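# Push the tray through the roller machine

## Task

Move the tray through the machine so that the number plate, which must still be lying in the tray, has travelled completely past the roller inside the wire cage; at the end, neither arm may be in contact with the tray or the plate.

## Robot and tools

Robot: two arms, left_arm and right_arm, each with six joints and a two-finger gripper. Joint order in every row and every per-joint list: waist, shoulder, elbow, wrist pitch, wrist yaw, wrist roll. Stated ranges in radians: waist -2.880..2.880, shoulder 0.000..3.142, elbow 0.000..3.019, wrist pitch -1.693..1.571, wrist yaw -1.571..1.571, wrist roll -2.094..2.094. Real ends may differ by up to 0.084 rad either way. A target more than 0.084 rad beyond a stated end, and further out than the joint currently sits, gets the call refused; a target beyond the real end is clipped there and the result then says "joint sent to its limit" (no such line does not prove there is room left).

Frames: the scene frame has its origin on the table top midway between the nominal bases, +x out over the table, +z up, left_arm on the +y side (arm names do not match image sides). Calibrated bases: left_arm at (+0.014, +0.336, 0) m, right_arm at (-0.057, -0.247, 0) m, both nearly unrotated. Each arm reports its hand pose (end_effector_position in metres, end_effector_quat_wxyz) and its wrist camera pose in its own base frame; fixed cameras and the table use the scene frame. Printed hand poses can be off by a few cm, more when reaching far. The gripper's fingers point along its +z axis and spread along its y axis; the reported point sits between the pads, roughly 1 cm short of the tips.

Row format (shared by execute_actions and move): one flat list of 14 numbers covering both arms, even if only one moves: left_arm's 6 absolute joint target angles (rad) then its opening, then right_arm's 6 angles and opening. These are places to go to, not offsets. Opening runs from -1 (closed) to +1 (fully open, pad gap 0.094 m); between the ends the fingers go to where grip_measured reads your number. To keep an arm still, resend its "Joint targets" angles; to leave a gripper alone, resend its current command (0 is a real command, half open).

execute_actions(actions, cameras): actions is a list of actions; each action is a table of 1 to 15 rows, one row per 1/30 s control step, with the last row held for the remainder of the action's 15 steps. An empty list just returns state and images. Per step each joint's target is kept within a lead of its measured angle (waist 0.264, shoulder 0.32, elbow 0.276, wrist pitch 0.33, wrist yaw 0.701, wrist roll 1.97 rad), and targets that would shift the gripper over 110 mm are scaled back, so big changes take several actions; an unfinished motion must be commanded again. Results also list joint positions at some steps.

move(target, speed, blend, opening_speed, blocking, cameras): target is one 14-number row or a list of up to 15 rows, all absolute joint angles in rad, sharing at most 10 s. All joints travel in step, so grippers follow curves and nothing is avoided, including the other arm. speed (0.01..2 rad/s, default 0.5) caps the joint with farthest to go; one value or one per target. blend (rad, default 0) rounds corners at intermediate targets. opening_speed (0.2 or more per second on the -1..+1 scale) ramps the fingers. Finger values of later rows are applied only after everything stops at that row. blocking=false returns after about 0.5 s while the move continues; a new move replaces it. The result adds a "move:" line: done, off_target (at rest but a joint more than 0.035 rad away), moving, held, or fault, plus limits=held and each lagging arm's worst joint and error. done does not mean nothing is touched.

wait(seconds 0..10, cameras): lets time pass holding the last commands; a running move continues. stop(cameras): brakes the running move; it needs room. zoom_image(camera, region): camera is cam_high, cam_left_wrist or cam_right_wrist; region [x0, y0, x1, y1] in pixels of that camera's latest image, at most 504x504. finished_scene(scene): give the current scene's number; irreversible, call only once the plate is fully past the roller and both arms are off the tray and plate.

Result lines: Joint positions and Joint velocities per arm (rad, rad/s, then pad gap in m); "within noise" means no real motion. Joint targets: what the joints are driven toward now. Tool commands: present gripper commands. grip_measured: measured opening on the command scale (may read slightly wide when empty, about 3 mm narrow on a squeezed part). grip_effort_nm: gripper motor effort, negative closing, not a pad force. Joint torques: whole drive output including gravity, positive toward larger angles, offset and noisy; numbers 3 and 4 wrap at ±28 N m. "joint command not followed" means the clearance check altered targets. MOTOR HOT warns of heating; at 100 °C an OVER-TEMPERATURE FAULT drops that arm for 30 to 60 s or more.

Cameras: cam_high is fixed (896x504); cam_left_wrist and cam_right_wrist are fisheye wrist cameras (672x504), whose images may lag during motion.

Avoid: knocking anything off the table, dropping or releasing things that are moving, fast contacts and hard presses (a target far past contact presses hard), and collisions or presses between the two arms, which can end the attempt. Avoid stretched poses, holding loads long, or pushing at unreachable poses, which heat motors. Short external tugs or pushes on held or loose objects can occur.

Each tool is called after "Call:" by a JSON object that holds its "method" and its "body", one argument or row to a line.

## Session

Call:
{"method": "execute_actions", "body": {
  "actions": []
}}

Scene clock: 0.00 s.
left_arm: end_effector_position=(+0.4120, +0.2949, +0.1742) grip_measured=+1.000 grip_effort_nm=n/a end_effector_quat_wxyz=(+0.603, -0.225, +0.765, -0.029) | right_arm: end_effector_position=(+0.4631, -0.2658, +0.2340) grip_measured=+1.000 grip_effort_nm=n/a end_effector_quat_wxyz=(+0.161, +0.808, +0.559, -0.090)
Joint positions: left_arm=[0.796 1.386 0.598 0.466 0.535 -0.165 0.094] | right_arm=[-0.418 1.615 1.513 -1.279 0.322 1.483 0.094]
Joint velocities: within noise
Joint torques (N m): no reading
Motor temperatures (°C): left_arm=[25 24 22 24 22 24 21] | right_arm=[23 22 24 21 22 21 23]
Heat: left arm: hottest waist 25 °C; right arm: hottest elbow 24 °C.
Joint targets: left_arm=[0.796 1.381 0.621 0.473 0.535 -0.165] | right_arm=[-0.418 1.608 1.544 -1.277 0.322 1.483]
Tool commands: left_gripper/opening=+1.0 right_gripper/opening=+1.0

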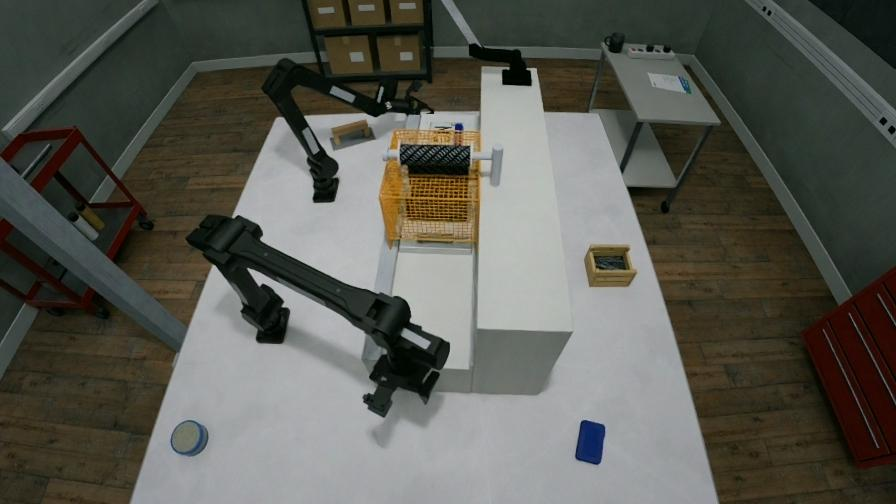

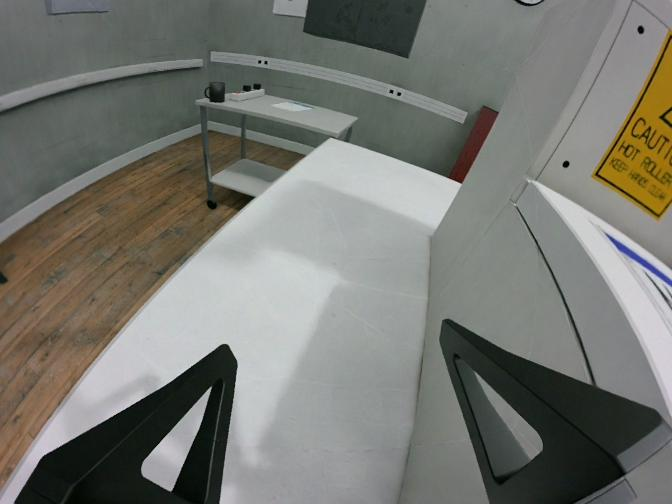

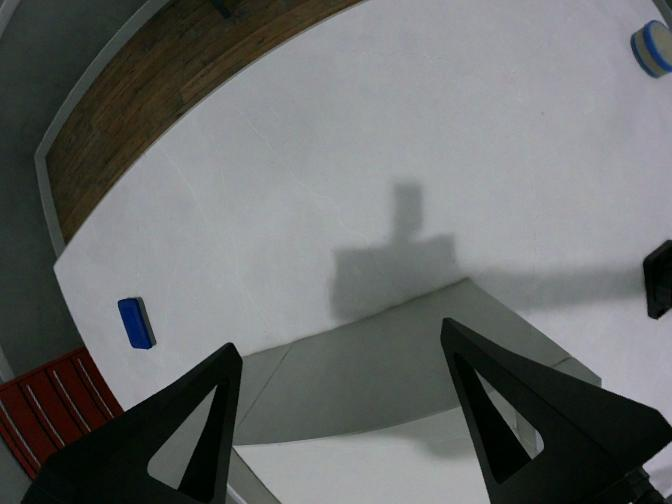

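Call:
{"method": "zoom_image", "body": {
  "camera": "cam_high",
  "region": [330, 90, 580, 260]
}}

Call:
{"method": "zoom_image", "body": {
  "camera": "cam_high",
  "region": [240, 70, 600, 410]
}}

Scaled by 2.016.

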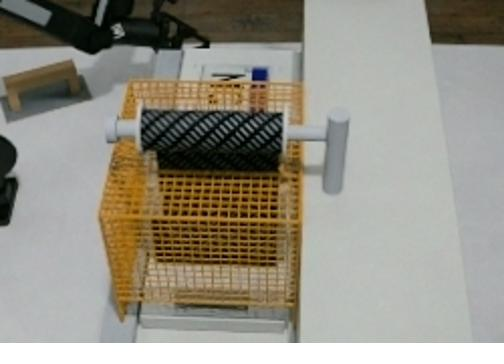

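Scaled by 1.400.

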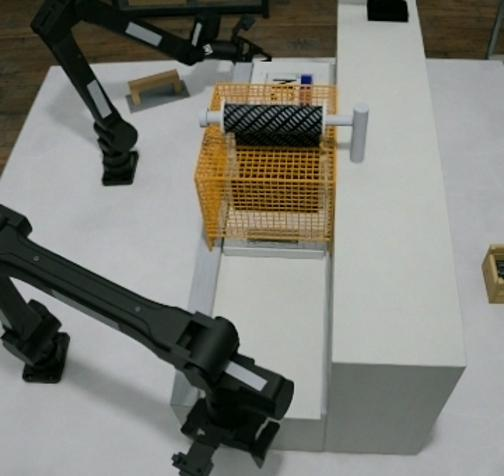

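Call:
{"method": "zoom_image", "body": {
  "camera": "cam_high",
  "region": [370, 100, 510, 190]
}}

Call:
{"method": "zoom_image", "body": {
  "camera": "cam_high",
  "region": [360, 180, 500, 270]
}}

Call:
{"method": "zoom_image", "body": {
  "camera": "cam_left_wrist",
  "region": [420, 60, 672, 504]
}}

Scaled by 3.600.

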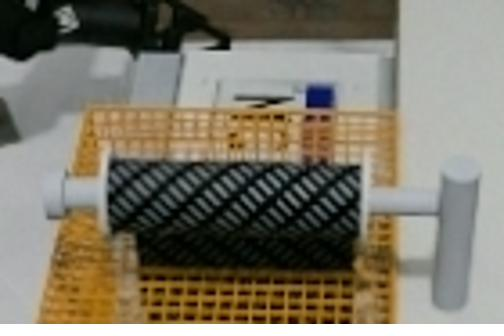

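Scaled by 3.600.

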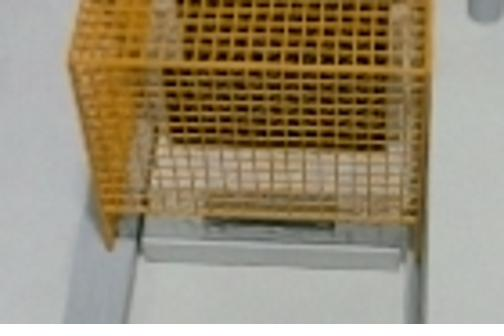

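Scaled by 1.135 from the camera's 672x504 image, which has a finer 960x720 frame.

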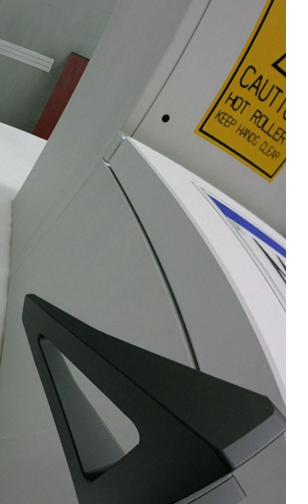

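Call:
{"method": "move", "body": {
  "target": [0.6, 1.4, 1.5, -0.1, 1.3, 0.0, 1.0, -0.35, 1.3, 1.5, -0.2, -1.5, 0.0, 1.0],
  "speed": 0.8
}}

Scene clock: 127.37 s.
left_arm: end_effector_position=(+0.5227, +0.1624, +0.5332) grip_measured=+1.000 grip_effort_nm=0.002 end_effector_quat_wxyz=(+0.657, +0.226, +0.674, -0.251) | right_arm: end_effector_position=(+0.4831, -0.0009, +0.5860) grip_measured=+1.000 grip_effort_nm=-0.042 end_effector_quat_wxyz=(+0.590, -0.370, +0.603, +0.389)
Joint positions: left_arm=[0.609 1.388 1.447 -0.094 1.298 -0.008 0.094] | right_arm=[-0.364 1.311 1.506 -0.215 -1.497 0.011 0.094]
Joint velocities: within noise
Joint torques (N m): left_arm=[-1.03 -9.82 13.33 1.22 0.18 0.06] | right_arm=[-0.85 -9.29 9.91 2.18 -0.07 -0.14]
Motor temperatures (°C): left_arm=[25 27 30 24 22 24 21] | right_arm=[23 28 41 21 22 21 23]
Heat: left arm: hottest elbow 30 °C; right arm: hottest elbow 41 °C.
Joint targets: left_arm=[0.600 1.400 1.500 -0.100 1.300 0.000] | right_arm=[-0.350 1.300 1.500 -0.200 -1.500 0.000]
move: off_target (left_arm); left_arm: the elbow is farthest, 0.053 rad from its target
camera_calibration:
cam_left_wrist: T_world_to_cam=[[-0.655956, -0.747854, -0.102154, 0.518133], [-0.245105, 0.339053, -0.908277, 0.607601], [0.713894, -0.570751, -0.405707, 0.0261604], [0, 0, 0, 1]] pos_world=[0.470123, 0.19641, 0.615412]
cam_right_wrist: T_world_to_cam=[[0.875812, -0.454554, -0.162277, -0.329693], [-0.331701, -0.322621, -0.886504, 0.725375], [0.35061, 0.830239, -0.433331, 0.173721], [0, 0, 0, 1]] pos_world=[0.468448, -0.0600724, 0.664825]

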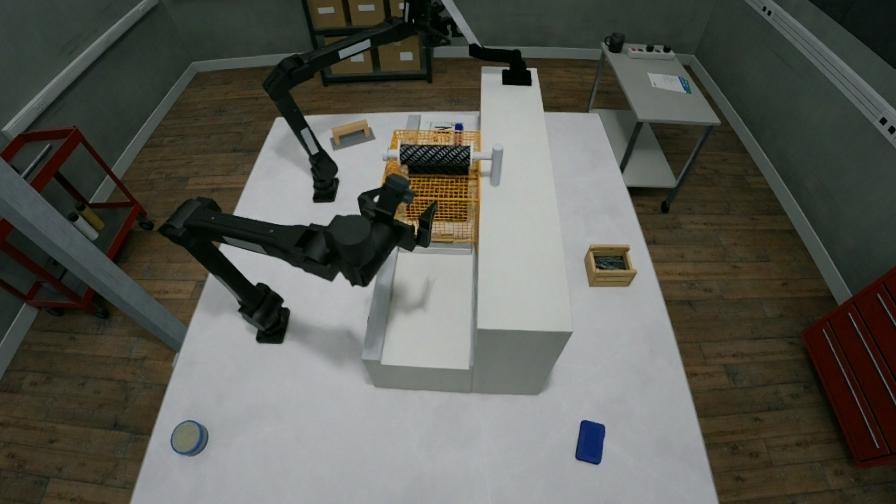

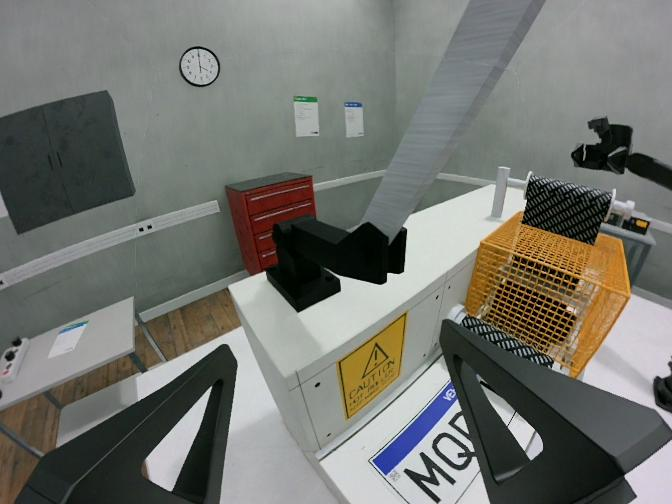

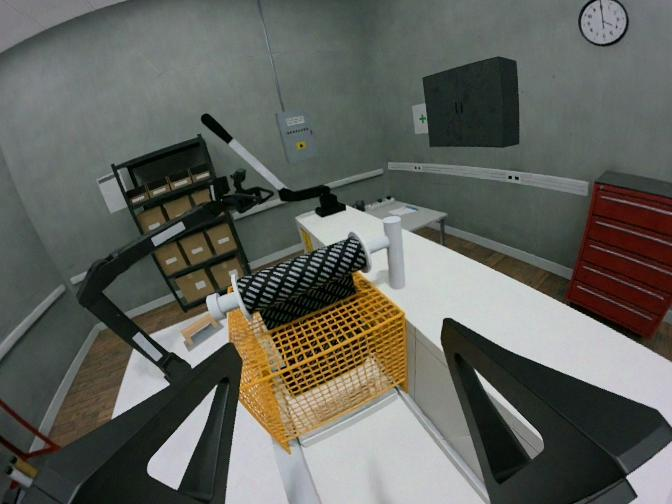

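Call:
{"method": "zoom_image", "body": {
  "camera": "cam_left_wrist",
  "region": [300, 150, 672, 504]
}}

Call:
{"method": "zoom_image", "body": {
  "camera": "cam_right_wrist",
  "region": [180, 220, 500, 504]
}}

Call:
{"method": "zoom_image", "body": {
  "camera": "cam_left_wrist",
  "region": [230, 0, 560, 330]
}}

Scaled by 1.355 from the camera's 672x504 image, which has a finer 960x720 frame.

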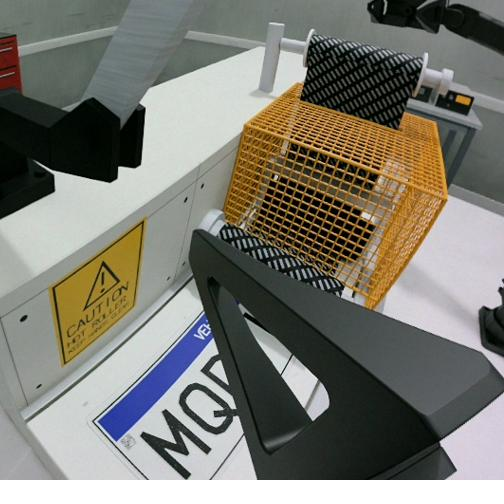

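Scaled by 1.575 from the camera's 672x504 image, which has a finer 960x720 frame.

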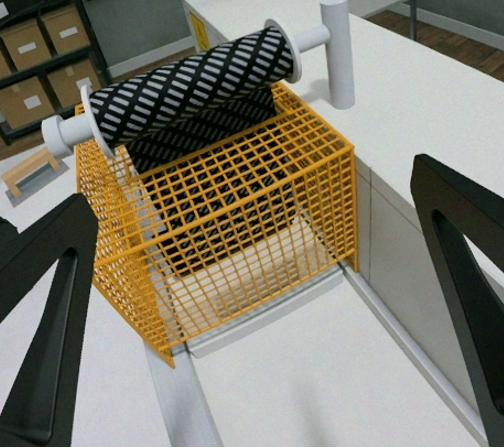

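Scaled by 1.527 from the camera's 672x504 image, which has a finer 960x720 frame.

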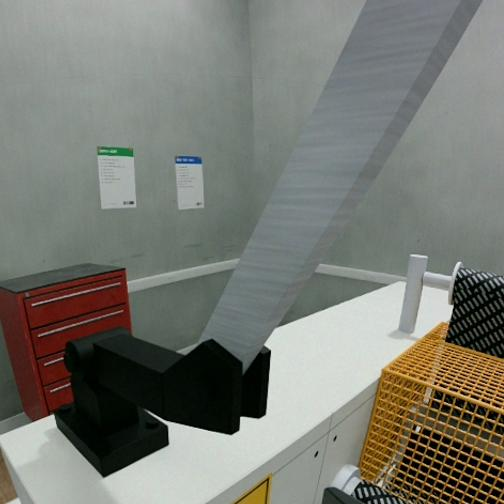

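Call:
{"method": "move", "body": {
  "target": [0.518, 1.476, 1.889, -1.613, 0.0, 0.0, 1.0, -0.33, 1.423, 1.685, -1.361, -0.5, 1.57, 1.0],
  "speed": 0.8
}}

Scene clock: 181.93 s.
left_arm: end_effector_position=(+0.4200, +0.2449, +0.4211) grip_measured=+1.000 grip_effort_nm=-0.007 end_effector_quat_wxyz=(+0.162, -0.261, +0.951, +0.042) | right_arm: end_effector_position=(+0.4932, -0.0895, +0.3873) grip_measured=+1.000 grip_effort_nm=-0.071 end_effector_quat_wxyz=(+0.027, +0.741, +0.592, +0.315)
Joint positions: left_arm=[0.53 1.464 1.836 -1.606 0.002 -0.007 0.094] | right_arm=[-0.345 1.412 1.615 -1.355 -0.503 1.559 0.094]
Joint velocities: within noise
Joint torques (N m): left_arm=[-1.2 -9.58 12.38 0.76 -0.04 0.06] | right_arm=[-0.79 -8.53 16.08 0.84 0.01 0.04]
Motor temperatures (°C): left_arm=[25 28 42 24 22 24 21] | right_arm=[22 27 41 21 22 21 23]
Heat: left arm: hottest elbow 42 °C; right arm: hottest elbow 41 °C.
Joint targets: left_arm=[0.518 1.476 1.889 -1.613 0.000 0.000] | right_arm=[-0.330 1.423 1.685 -1.361 -0.500 1.570]
move: off_target (left_arm, right_arm); left_arm: the elbow is farthest, 0.053 rad from its target; right_arm: the elbow is farthest, 0.070 rad from its target
camera_calibration:
cam_left_wrist: T_world_to_cam=[[0.379616, -0.925025, -0.0148465, 0.0727081], [-0.922224, -0.379643, 0.0733067, 0.499707], [-0.0734469, -0.0141366, -0.997199, 0.544502], [0, 0, 0, 1]] pos_world=[0.473232, 0.264665, 0.507425]
cam_right_wrist: T_world_to_cam=[[-0.8597, 0.398487, -0.319567, 0.582192], [-0.00869888, 0.614111, 0.789172, -0.200418], [0.510725, 0.681231, -0.524485, 0.100596], [0, 0, 0, 1]] pos_world=[0.44739, -0.177446, 0.396975]

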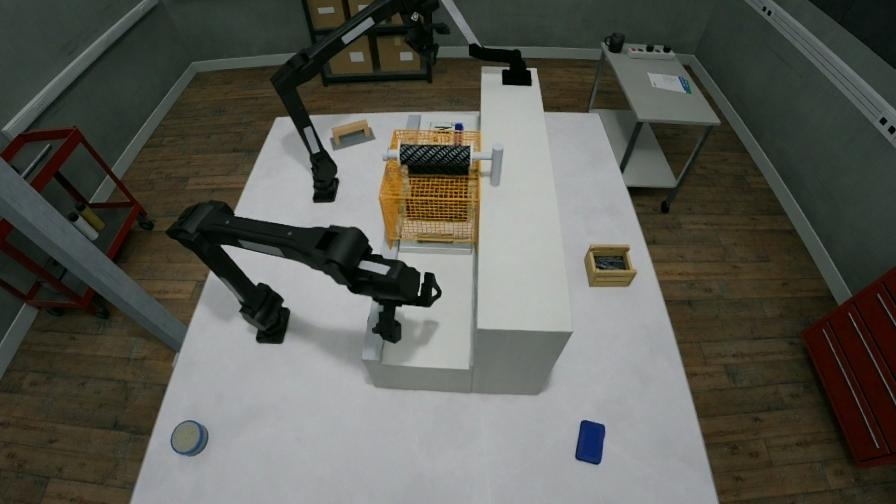

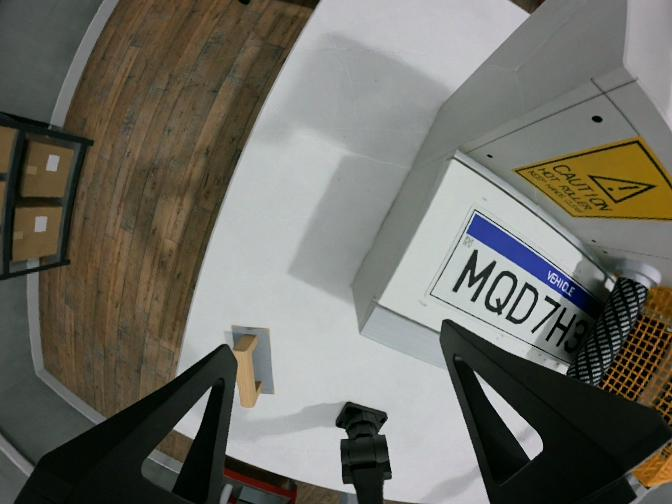

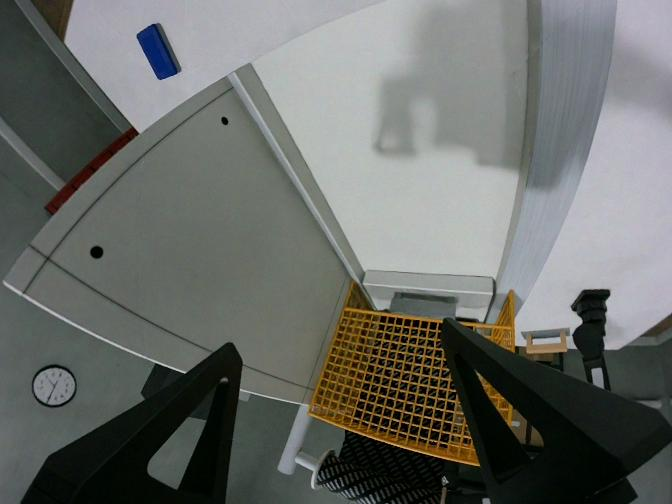

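Call:
{"method": "zoom_image", "body": {
  "camera": "cam_left_wrist",
  "region": [340, 80, 672, 400]
}}

Call:
{"method": "zoom_image", "body": {
  "camera": "cam_right_wrist",
  "region": [300, 200, 560, 460]
}}

Scaled by 1.518 from the camera's 672x504 image, which has a finer 960x720 frame.

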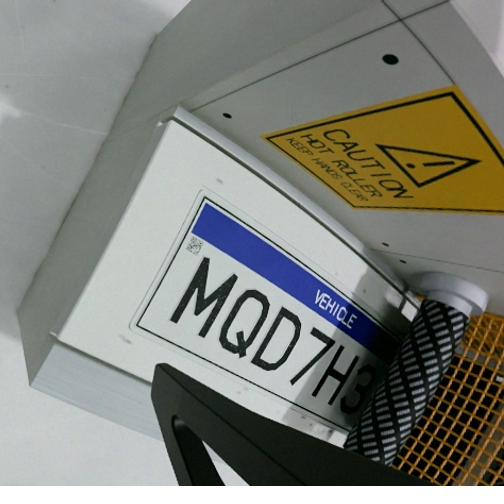

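Scaled by 1.938 from the camera's 672x504 image, which has a finer 960x720 frame.

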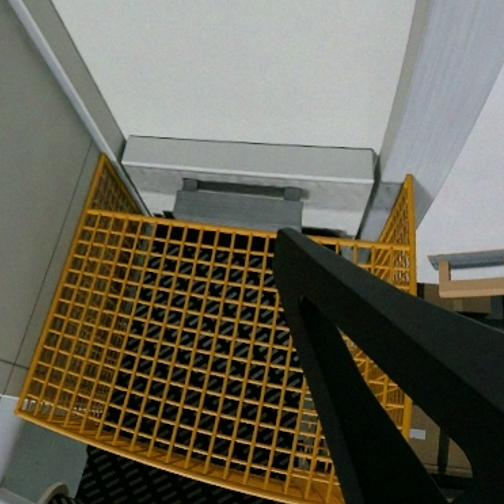

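Call:
{"method": "zoom_image", "body": {
  "camera": "cam_right_wrist",
  "region": [345, 255, 525, 335]
}}

Call:
{"method": "zoom_image", "body": {
  "camera": "cam_left_wrist",
  "region": [340, 130, 500, 360]
}}

Scaled by 2.800 from the camera's 672x504 image, which has a finer 960x720 frame.

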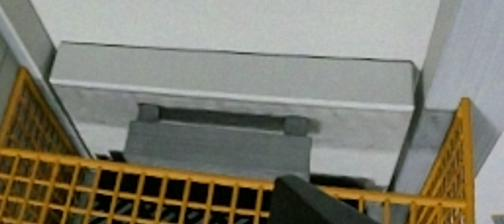

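Scaled by 2.191 from the camera's 672x504 image, which has a finer 960x720 frame.

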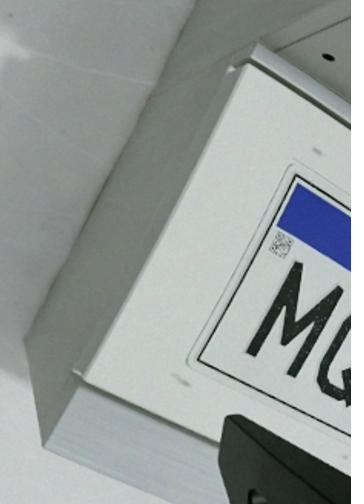

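Call:
{"method": "move", "body": {
  "target": [0.704, 1.339, 1.46, -1.181, 0.5, -1.57, 1.0, -0.29, 1.434, 1.45, -1.068, -0.6, 1.57, 1.0],
  "speed": 0.8
}}

Scene clock: 282.07 s.
left_arm: end_effector_position=(+0.4312, +0.2513, +0.3510) grip_measured=+1.000 grip_effort_nm=-0.022 end_effector_quat_wxyz=(-0.104, +0.827, -0.456, +0.312) | right_arm: end_effector_position=(+0.5279, -0.0649, +0.3397) grip_measured=+1.000 grip_effort_nm=-0.076 end_effector_quat_wxyz=(+0.033, +0.696, +0.612, +0.374)
Joint positions: left_arm=[0.694 1.362 1.458 -1.196 0.498 -1.562 0.094] | right_arm=[-0.304 1.424 1.456 -1.082 -0.597 1.559 0.094]
Joint velocities: within noise
Joint torques (N m): left_arm=[0.5 -11.87 8.94 1.66 0.37 -0.11] | right_arm=[-0.97 -9.23 9.91 1.87 -0.32 0.03]
Motor temperatures (°C): left_arm=[25 27 43 24 22 24 21] | right_arm=[22 28 51 21 22 21 23]
Heat: left arm: hottest elbow 43 °C; right arm: hottest elbow 51 °C.
Joint targets: left_arm=[0.704 1.339 1.460 -1.181 0.500 -1.570] | right_arm=[-0.290 1.434 1.450 -1.068 -0.600 1.570]
move: done
camera_calibration:
cam_left_wrist: T_world_to_cam=[[0.718736, 0.442046, 0.536669, -0.610055], [0.0115342, -0.779346, 0.626487, 0.0211771], [0.695187, -0.444089, -0.565243, 0.100533], [0, 0, 0, 1]] pos_world=[0.368335, 0.330822, 0.370956]
cam_right_wrist: T_world_to_cam=[[-0.845813, 0.345383, -0.406585, 0.605811], [-0.155518, 0.569404, 0.807213, -0.1092], [0.510309, 0.745983, -0.427896, 0.0128395], [0, 0, 0, 1]] pos_world=[0.488868, -0.156636, 0.339955]

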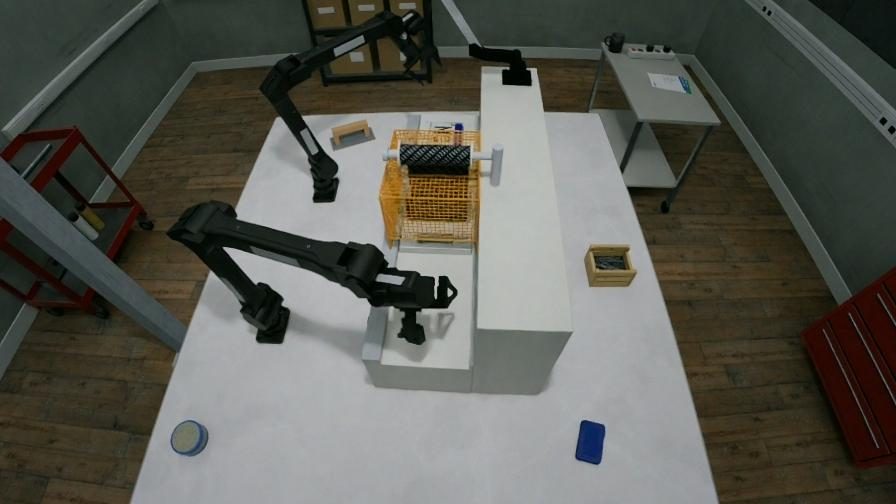

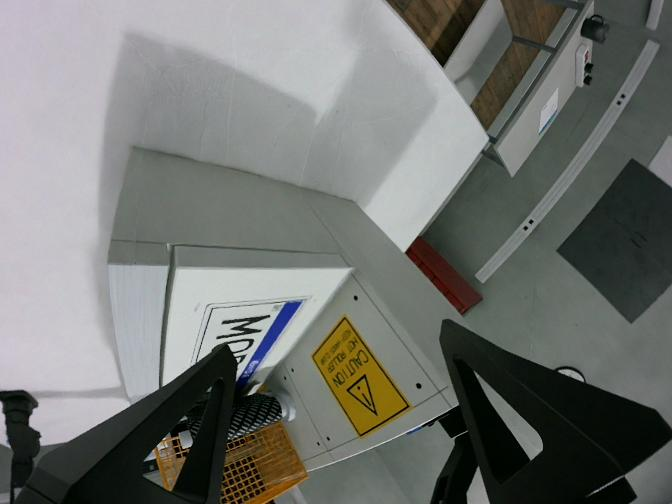

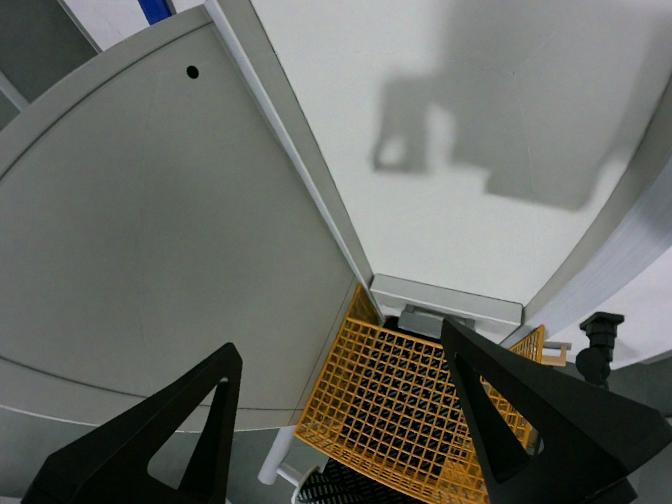

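Call:
{"method": "zoom_image", "body": {
  "camera": "cam_left_wrist",
  "region": [90, 130, 380, 420]
}}

Call:
{"method": "zoom_image", "body": {
  "camera": "cam_right_wrist",
  "region": [340, 260, 560, 380]
}}

Scaled by 1.738 from the camera's 672x504 image, which has a finer 960x720 frame.

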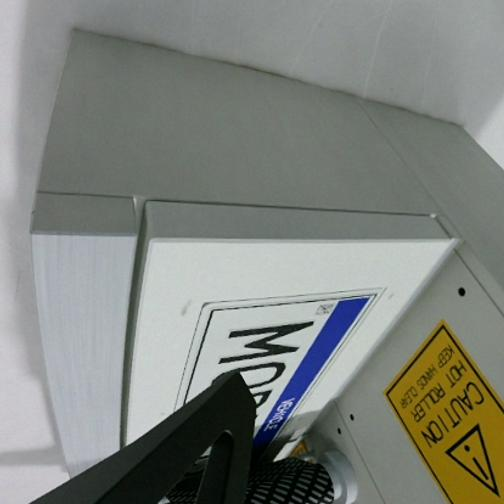

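Scaled by 2.291 from the camera's 672x504 image, which has a finer 960x720 frame.

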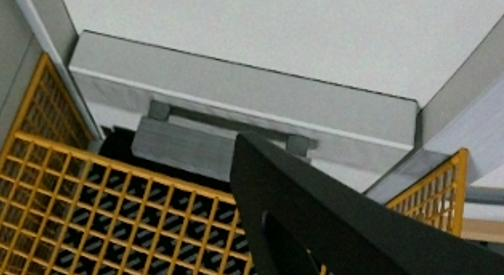

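Call:
{"method": "move", "body": {
  "target": [0.466, 1.733, 1.85, -1.63, 0.0, -1.064, 1.0, -0.29, 1.434, 1.45, -1.068, -0.6, 1.57, 1.0],
  "speed": 0.8,
  "cameras": ["cam_high", "cam_left_wrist"]
}}

Scene clock: 383.17 s.
left_arm: end_effector_position=(+0.4785, +0.2402, +0.2708) grip_measured=+1.000 grip_effort_nm=-0.027 end_effector_quat_wxyz=(-0.005, +0.696, -0.718, +0.003) | right_arm: end_effector_position=(+0.5279, -0.0649, +0.3397) grip_measured=+1.000 grip_effort_nm=-0.071 end_effector_quat_wxyz=(+0.033, +0.696, +0.612, +0.374)
Joint positions: left_arm=[0.467 1.737 1.8 -1.622 0.002 -1.072 0.094] | right_arm=[-0.304 1.424 1.456 -1.082 -0.597 1.559 0.094]
Joint velocities: within noise
Joint torques (N m): left_arm=[-0.32 -15.68 12.19 0.17 -0.1 0.13] | right_arm=[-0.97 -9.29 9.84 1.85 -0.32 0.03]
Motor temperatures (°C): left_arm=[25 29 38 24 22 24 21] | right_arm=[22 27 45 21 22 21 23]
Heat: left arm: hottest elbow 38 °C; right arm: hottest elbow 45 °C.
Joint targets: left_arm=[0.466 1.733 1.850 -1.630 0.000 -1.064] | right_arm=[-0.290 1.434 1.450 -1.068 -0.600 1.570]
move: off_target (left_arm); left_arm: the elbow is farthest, 0.050 rad from its target
camera_calibration:
cam_left_wrist: T_world_to_cam=[[0.983729, -0.175056, 0.0403938, -0.440287], [-0.176779, -0.903116, 0.39132, 0.245759], [-0.0320226, -0.392094, -0.919368, 0.448787], [0, 0, 0, 1]] pos_world=[0.49094, 0.32084, 0.334215]
Images, in order (width x height): cam_high 896x504, cam_left_wrist 672x504.

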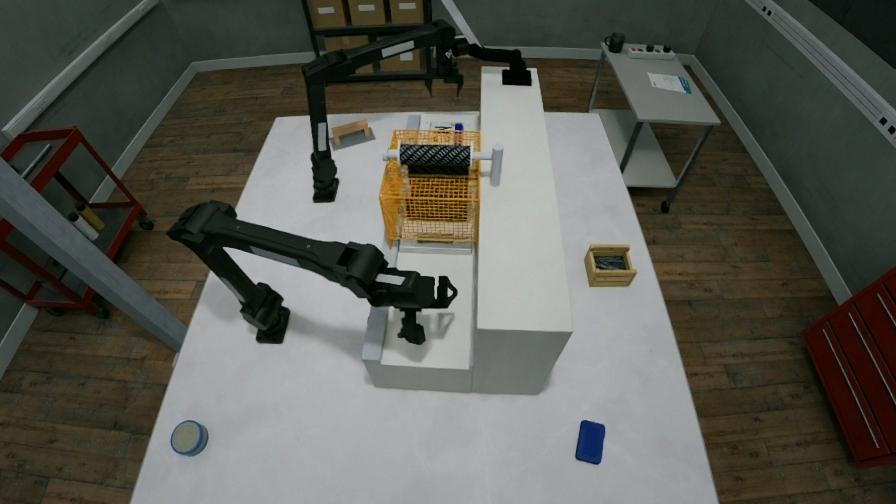

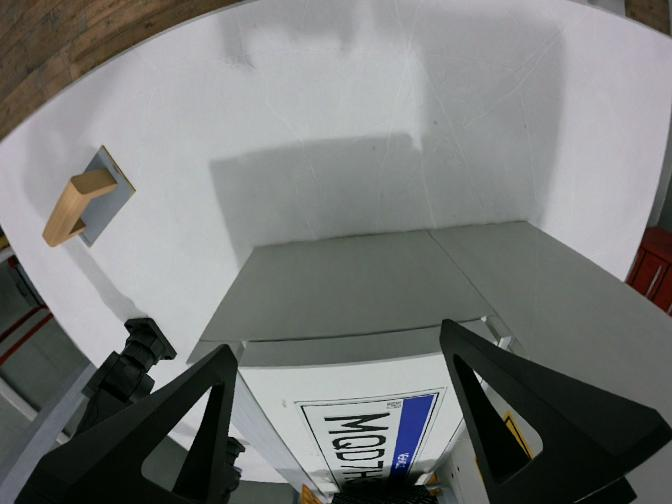

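Call:
{"method": "zoom_image", "body": {
  "camera": "cam_left_wrist",
  "region": [170, 220, 530, 490]
}}

Scaled by 1.400 from the camera's 672x504 image, which has a finer 960x720 frame.

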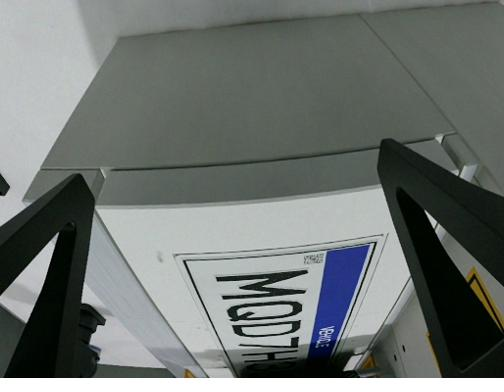

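Call:
{"method": "move", "body": {
  "target": [0.440, 1.782, 1.703, -1.492, 0.0, -1.03, 1.0, -0.29, 1.434, 1.45, -1.068, -0.6, 1.57, 1.0],
  "speed": 0.5,
  "cameras": ["cam_left_wrist"]
}}

Call:
{"method": "zoom_image", "body": {
  "camera": "cam_left_wrist",
  "region": [170, 220, 530, 490]
}}

Scene clock: 437.23 s.
left_arm: end_effector_position=(+0.4908, +0.2355, +0.2047) grip_measured=+1.000 grip_effort_nm=-0.027 end_effector_quat_wxyz=(+0.011, +0.677, -0.736, -0.003) | right_arm: end_effector_position=(+0.5279, -0.0649, +0.3397) grip_measured=+1.000 grip_effort_nm=-0.066 end_effector_quat_wxyz=(+0.033, +0.696, +0.612, +0.374)
Joint positions: left_arm=[0.449 1.788 1.696 -1.502 0.002 -1.038 0.094] | right_arm=[-0.304 1.424 1.456 -1.082 -0.597 1.559 0.094]
Joint velocities: within noise
Joint torques (N m): left_arm=[-1.03 -16.44 8.62 0.76 -0.09 0.02] | right_arm=[-0.56 -9.52 9.87 1.85 -0.33 0.03]
Motor temperatures (°C): left_arm=[24 33 42 24 22 24 21] | right_arm=[22 27 44 21 22 21 23]
Heat: left arm: hottest elbow 42 °C; right arm: hottest elbow 44 °C.
Joint targets: left_arm=[0.440 1.782 1.703 -1.492 0.000 -1.030] | right_arm=[-0.290 1.434 1.450 -1.068 -0.600 1.570]
move: done
camera_calibration:
cam_left_wrist: T_world_to_cam=[[0.974167, -0.225458, 0.0129173, -0.428297], [-0.210729, -0.886979, 0.410927, 0.278422], [-0.0811895, -0.403033, -0.911577, 0.41165], [0, 0, 0, 1]] pos_world=[0.509326, 0.3163, 0.266372]
Images, in order (width x height): cam_left_wrist 672x504.

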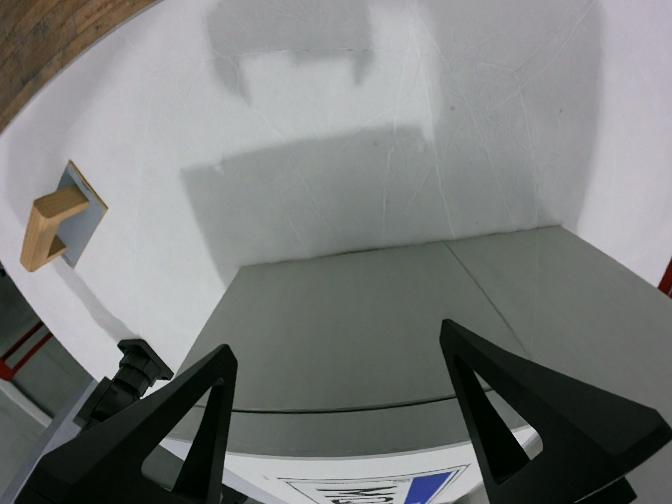

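Scaled by 1.400 from the camera's 672x504 image, which has a finer 960x720 frame.

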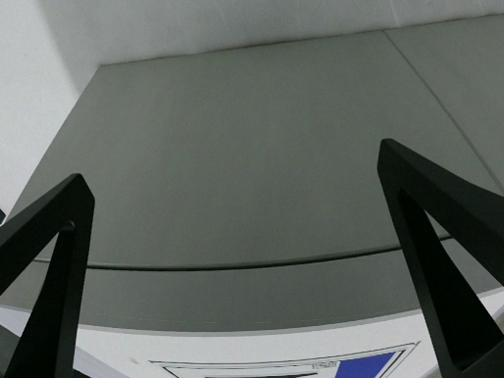

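Call:
{"method": "zoom_image", "body": {
  "camera": "cam_high",
  "region": [300, 0, 560, 150]
}}

This scene's latest camera images include none from cam_high. They are from: cam_left_wrist. cam_high's image comes with the result of a call that names it in "cameras".

Call:
{"method": "move", "body": {
  "target": [0.418, 1.702, 1.632, -1.474, 0.0, -1.047, 0.3, -0.29, 1.434, 1.45, -1.068, -0.6, 1.57, 1.0],
  "speed": 0.5,
  "cameras": ["cam_high", "cam_left_wrist"]
}}

Call:
{"method": "zoom_image", "body": {
  "camera": "cam_left_wrist",
  "region": [170, 220, 530, 490]
}}

Call:
{"method": "zoom_image", "body": {
  "camera": "cam_high",
  "region": [300, 0, 560, 150]
}}

Scene clock: 493.27 s.
left_arm: end_effector_position=(+0.4784, +0.2166, +0.2141) grip_measured=+0.302 grip_effort_nm=-0.081 end_effector_quat_wxyz=(-0.002, -0.669, +0.743, +0.000) | right_arm: end_effector_position=(+0.5279, -0.0649, +0.3397) grip_measured=+1.000 grip_effort_nm=-0.061 end_effector_quat_wxyz=(+0.033, +0.696, +0.612, +0.374)
Joint positions: left_arm=[0.427 1.722 1.631 -1.484 0.002 -1.039 0.061] | right_arm=[-0.304 1.424 1.456 -1.082 -0.597 1.559 0.094]
Joint velocities: within noise
Joint torques (N m): left_arm=[-1.03 -17.03 8.08 0.79 -0.09 -0.1] | right_arm=[-0.62 -9.17 9.85 1.91 -0.32 0.03]
Motor temperatures (°C): left_arm=[24 33 39 24 22 24 21] | right_arm=[22 27 45 21 22 21 23]
Heat: left arm: hottest elbow 39 °C; right arm: hottest elbow 45 °C.
Joint targets: left_arm=[0.418 1.702 1.632 -1.474 0.000 -1.047] | right_arm=[-0.290 1.434 1.450 -1.068 -0.600 1.570]
move: done
camera_calibration:
cam_left_wrist: T_world_to_cam=[[0.968776, -0.246377, 0.0277865, -0.416711], [-0.236664, -0.885482, 0.39989, 0.269691], [-0.0739193, -0.393979, -0.916142, 0.407163], [0, 0, 0, 1]] pos_world=[0.497623, 0.296552, 0.276751]
Images, in order (width x height): cam_high 896x504, cam_left_wrist 672x504.

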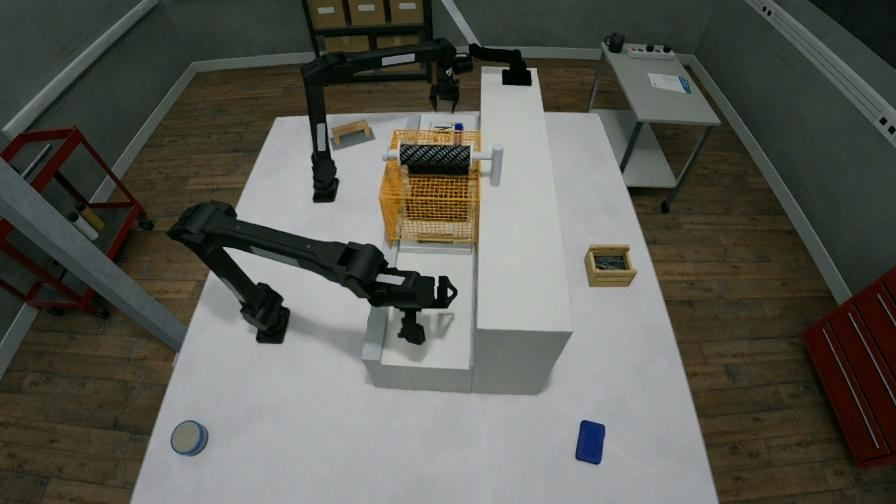

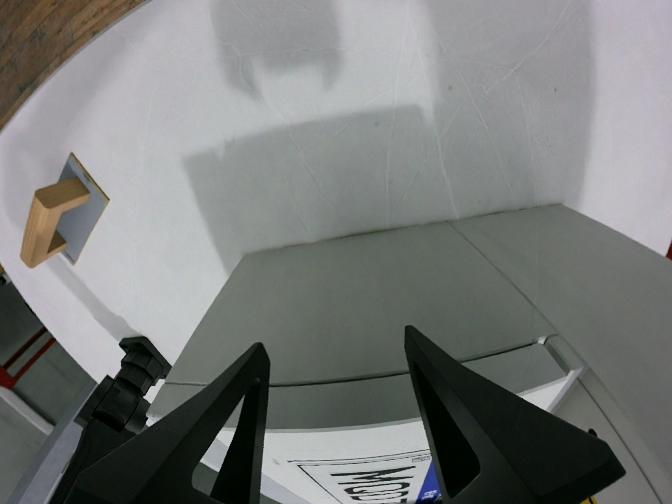

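Scaled by 1.400 from the camera's 672x504 image, which has a finer 960x720 frame.

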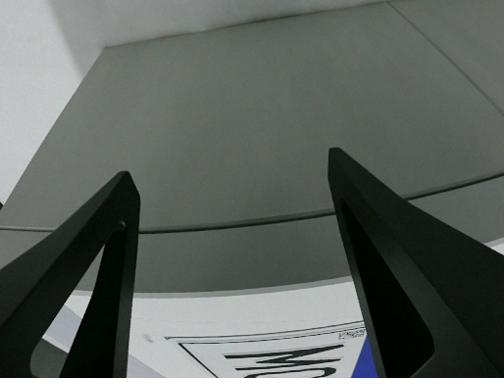

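Scaled by 1.938.

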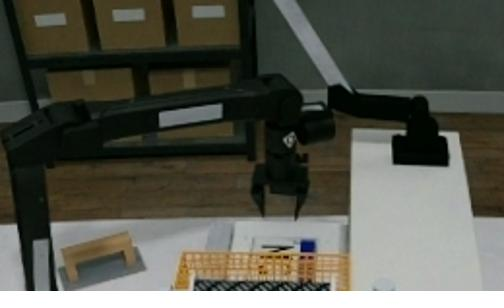

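Call:
{"method": "move", "body": {
  "target": [0.316, 1.650, 1.568, -1.459, 0.0, -1.155, 0.3, -0.29, 1.434, 1.45, -1.068, -0.6, 1.57, 1.0],
  "speed": 0.06,
  "cameras": ["cam_high", "cam_left_wrist", "cam_right_wrist"]
}}

Call:
{"method": "zoom_image", "body": {
  "camera": "cam_left_wrist",
  "region": [170, 220, 530, 490]
}}

Scene clock: 522.97 s.
left_arm: end_effector_position=(+0.4785, +0.1807, +0.2163) grip_measured=+0.302 grip_effort_nm=-0.071 end_effector_quat_wxyz=(-0.010, +0.687, -0.727, -0.005) | right_arm: end_effector_position=(+0.5279, -0.0649, +0.3397) grip_measured=+1.000 grip_effort_nm=-0.076 end_effector_quat_wxyz=(+0.033, +0.696, +0.612, +0.374)
Joint positions: left_arm=[0.356 1.673 1.573 -1.456 -0.016 -1.158 0.061] | right_arm=[-0.304 1.424 1.456 -1.082 -0.597 1.559 0.094]
Joint velocities: within noise
Joint torques (N m): left_arm=[-3.49 -16.21 7.79 0.35 0.59 0.03] | right_arm=[-0.67 -9.17 9.88 1.91 -0.33 0.02]
Motor temperatures (°C): left_arm=[24 32 36 24 22 24 21] | right_arm=[22 28 45 21 22 21 23]
Heat: left arm: hottest elbow 36 °C; right arm: hottest elbow 45 °C.
Joint targets: left_arm=[0.316 1.650 1.568 -1.459 0.000 -1.155] | right_arm=[-0.290 1.434 1.450 -1.068 -0.600 1.570]
move: off_target (left_arm); left_arm: the waist is farthest, 0.040 rad from its target
camera_calibration:
cam_left_wrist: T_world_to_cam=[[0.979331, -0.199434, 0.0337031, -0.440578], [-0.197292, -0.905202, 0.37641, 0.226804], [-0.044561, -0.37528, -0.92584, 0.379675], [0, 0, 0, 1]] pos_world=[0.493137, 0.259921, 0.280996]
cam_right_wrist: T_world_to_cam=[[-0.845813, 0.345383, -0.406585, 0.605811], [-0.155518, 0.569404, 0.807213, -0.1092], [0.510309, 0.745983, -0.427896, 0.0128395], [0, 0, 0, 1]] pos_world=[0.488868, -0.156636, 0.339955]

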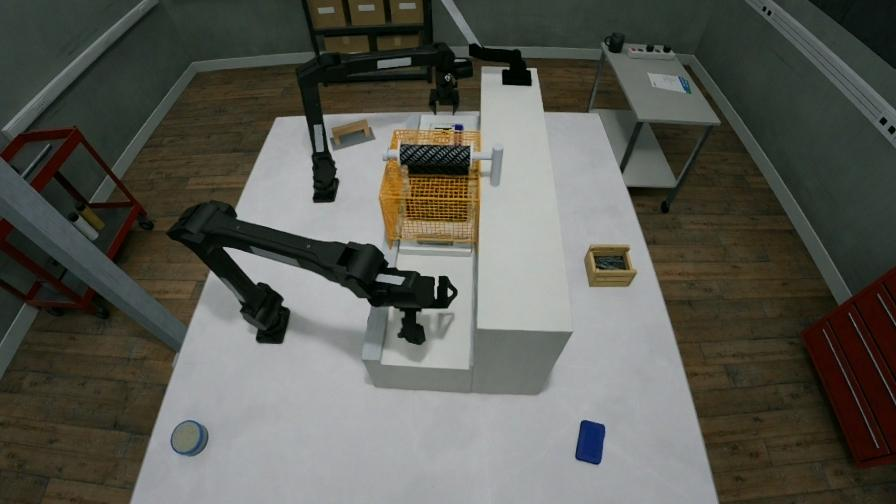

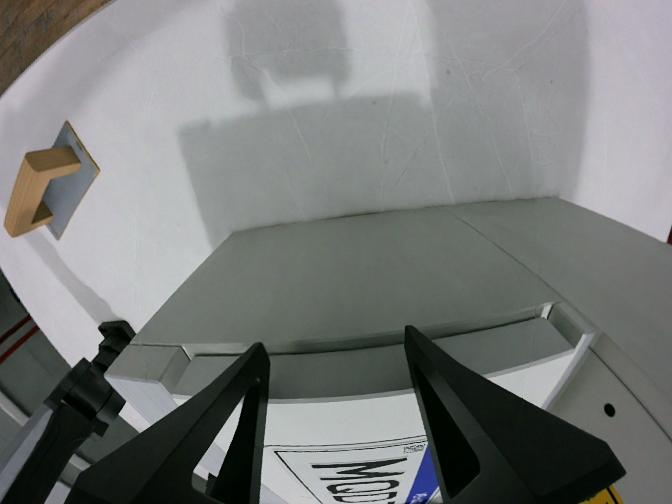

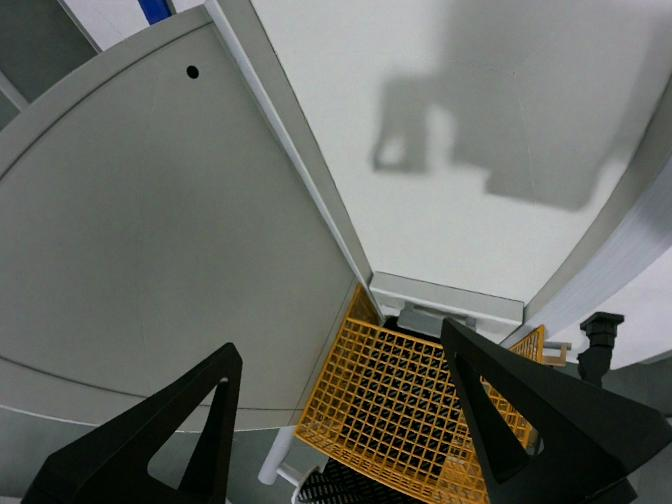

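Scaled by 1.400 from the camera's 672x504 image, which has a finer 960x720 frame.

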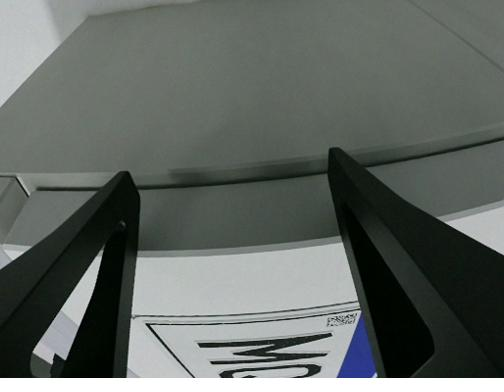

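Call:
{"method": "execute_actions", "body": {
  "actions": []
}}

Scene clock: 544.30 s.
left_arm: end_effector_position=(+0.4785, +0.1807, +0.2163) grip_measured=+0.302 grip_effort_nm=-0.066 end_effector_quat_wxyz=(-0.010, +0.687, -0.727, -0.005) | right_arm: end_effector_position=(+0.5279, -0.0649, +0.3397) grip_measured=+1.000 grip_effort_nm=-0.066 end_effector_quat_wxyz=(+0.033, +0.696, +0.612, +0.374)
Joint positions: left_arm=[0.356 1.673 1.573 -1.456 -0.016 -1.158 0.061] | right_arm=[-0.304 1.424 1.456 -1.082 -0.597 1.559 0.094]
Joint velocities: within noise
Joint torques (N m): left_arm=[-3.49 -16.21 7.79 0.35 0.58 0.02] | right_arm=[-0.56 -9.23 9.95 1.95 -0.34 0.02]
Motor temperatures (°C): left_arm=[25 36 36 23 23 24 21] | right_arm=[22 28 45 21 22 21 23]
Heat: left arm: hottest shoulder 36 °C; right arm: hottest elbow 45 °C.
Joint targets: left_arm=[0.316 1.650 1.568 -1.459 0.000 -1.155] | right_arm=[-0.290 1.434 1.450 -1.068 -0.600 1.570]
Tool commands: left_gripper/opening=+0.3 right_gripper/opening=+1.0
camera_calibration:
cam_left_wrist: T_world_to_cam=[[0.979331, -0.199434, 0.0337031, -0.440578], [-0.197292, -0.905202, 0.37641, 0.226804], [-0.044561, -0.37528, -0.92584, 0.379675], [0, 0, 0, 1]] pos_world=[0.493137, 0.259921, 0.280996]
cam_right_wrist: T_world_to_cam=[[-0.845813, 0.345383, -0.406585, 0.605811], [-0.155518, 0.569404, 0.807213, -0.1092], [0.510309, 0.745983, -0.427896, 0.0128395], [0, 0, 0, 1]] pos_world=[0.488868, -0.156636, 0.339955]

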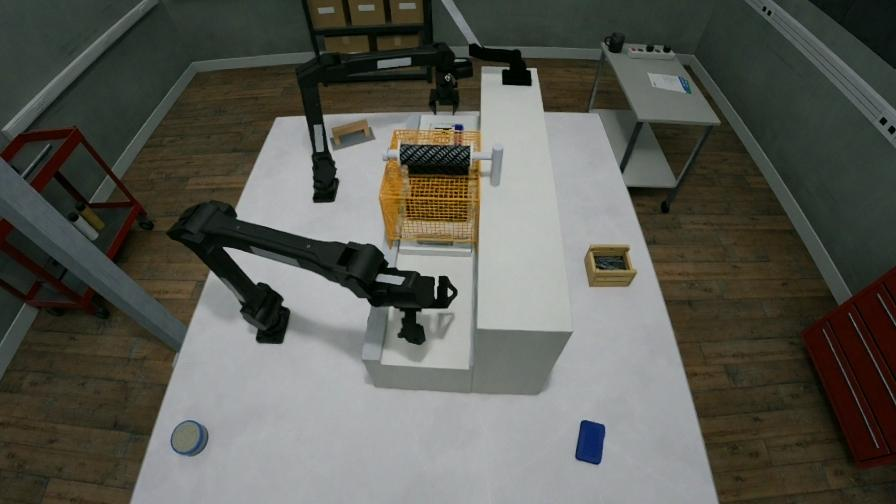

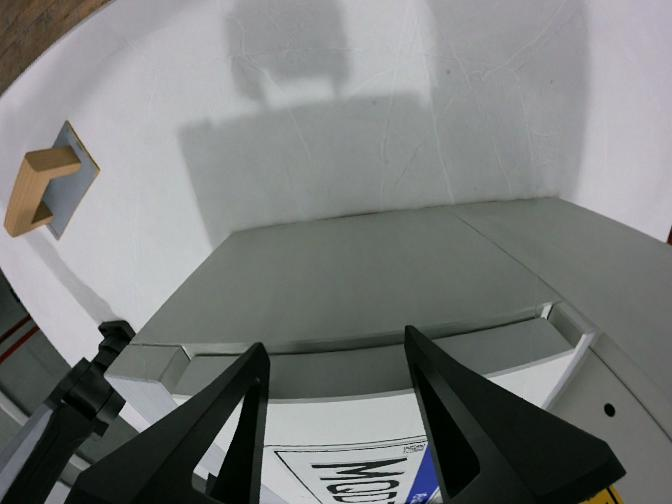

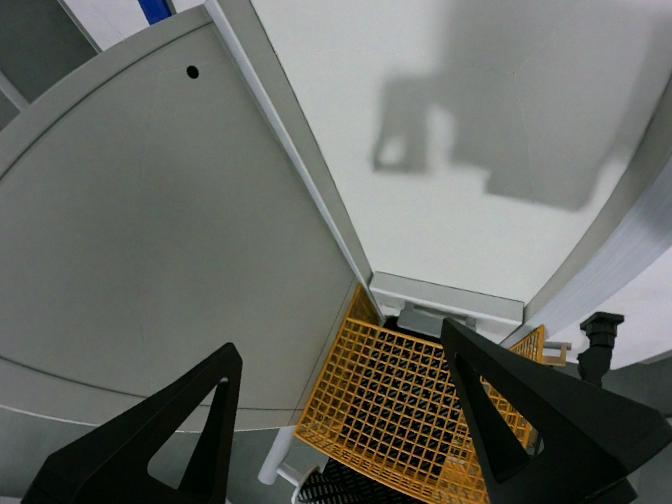

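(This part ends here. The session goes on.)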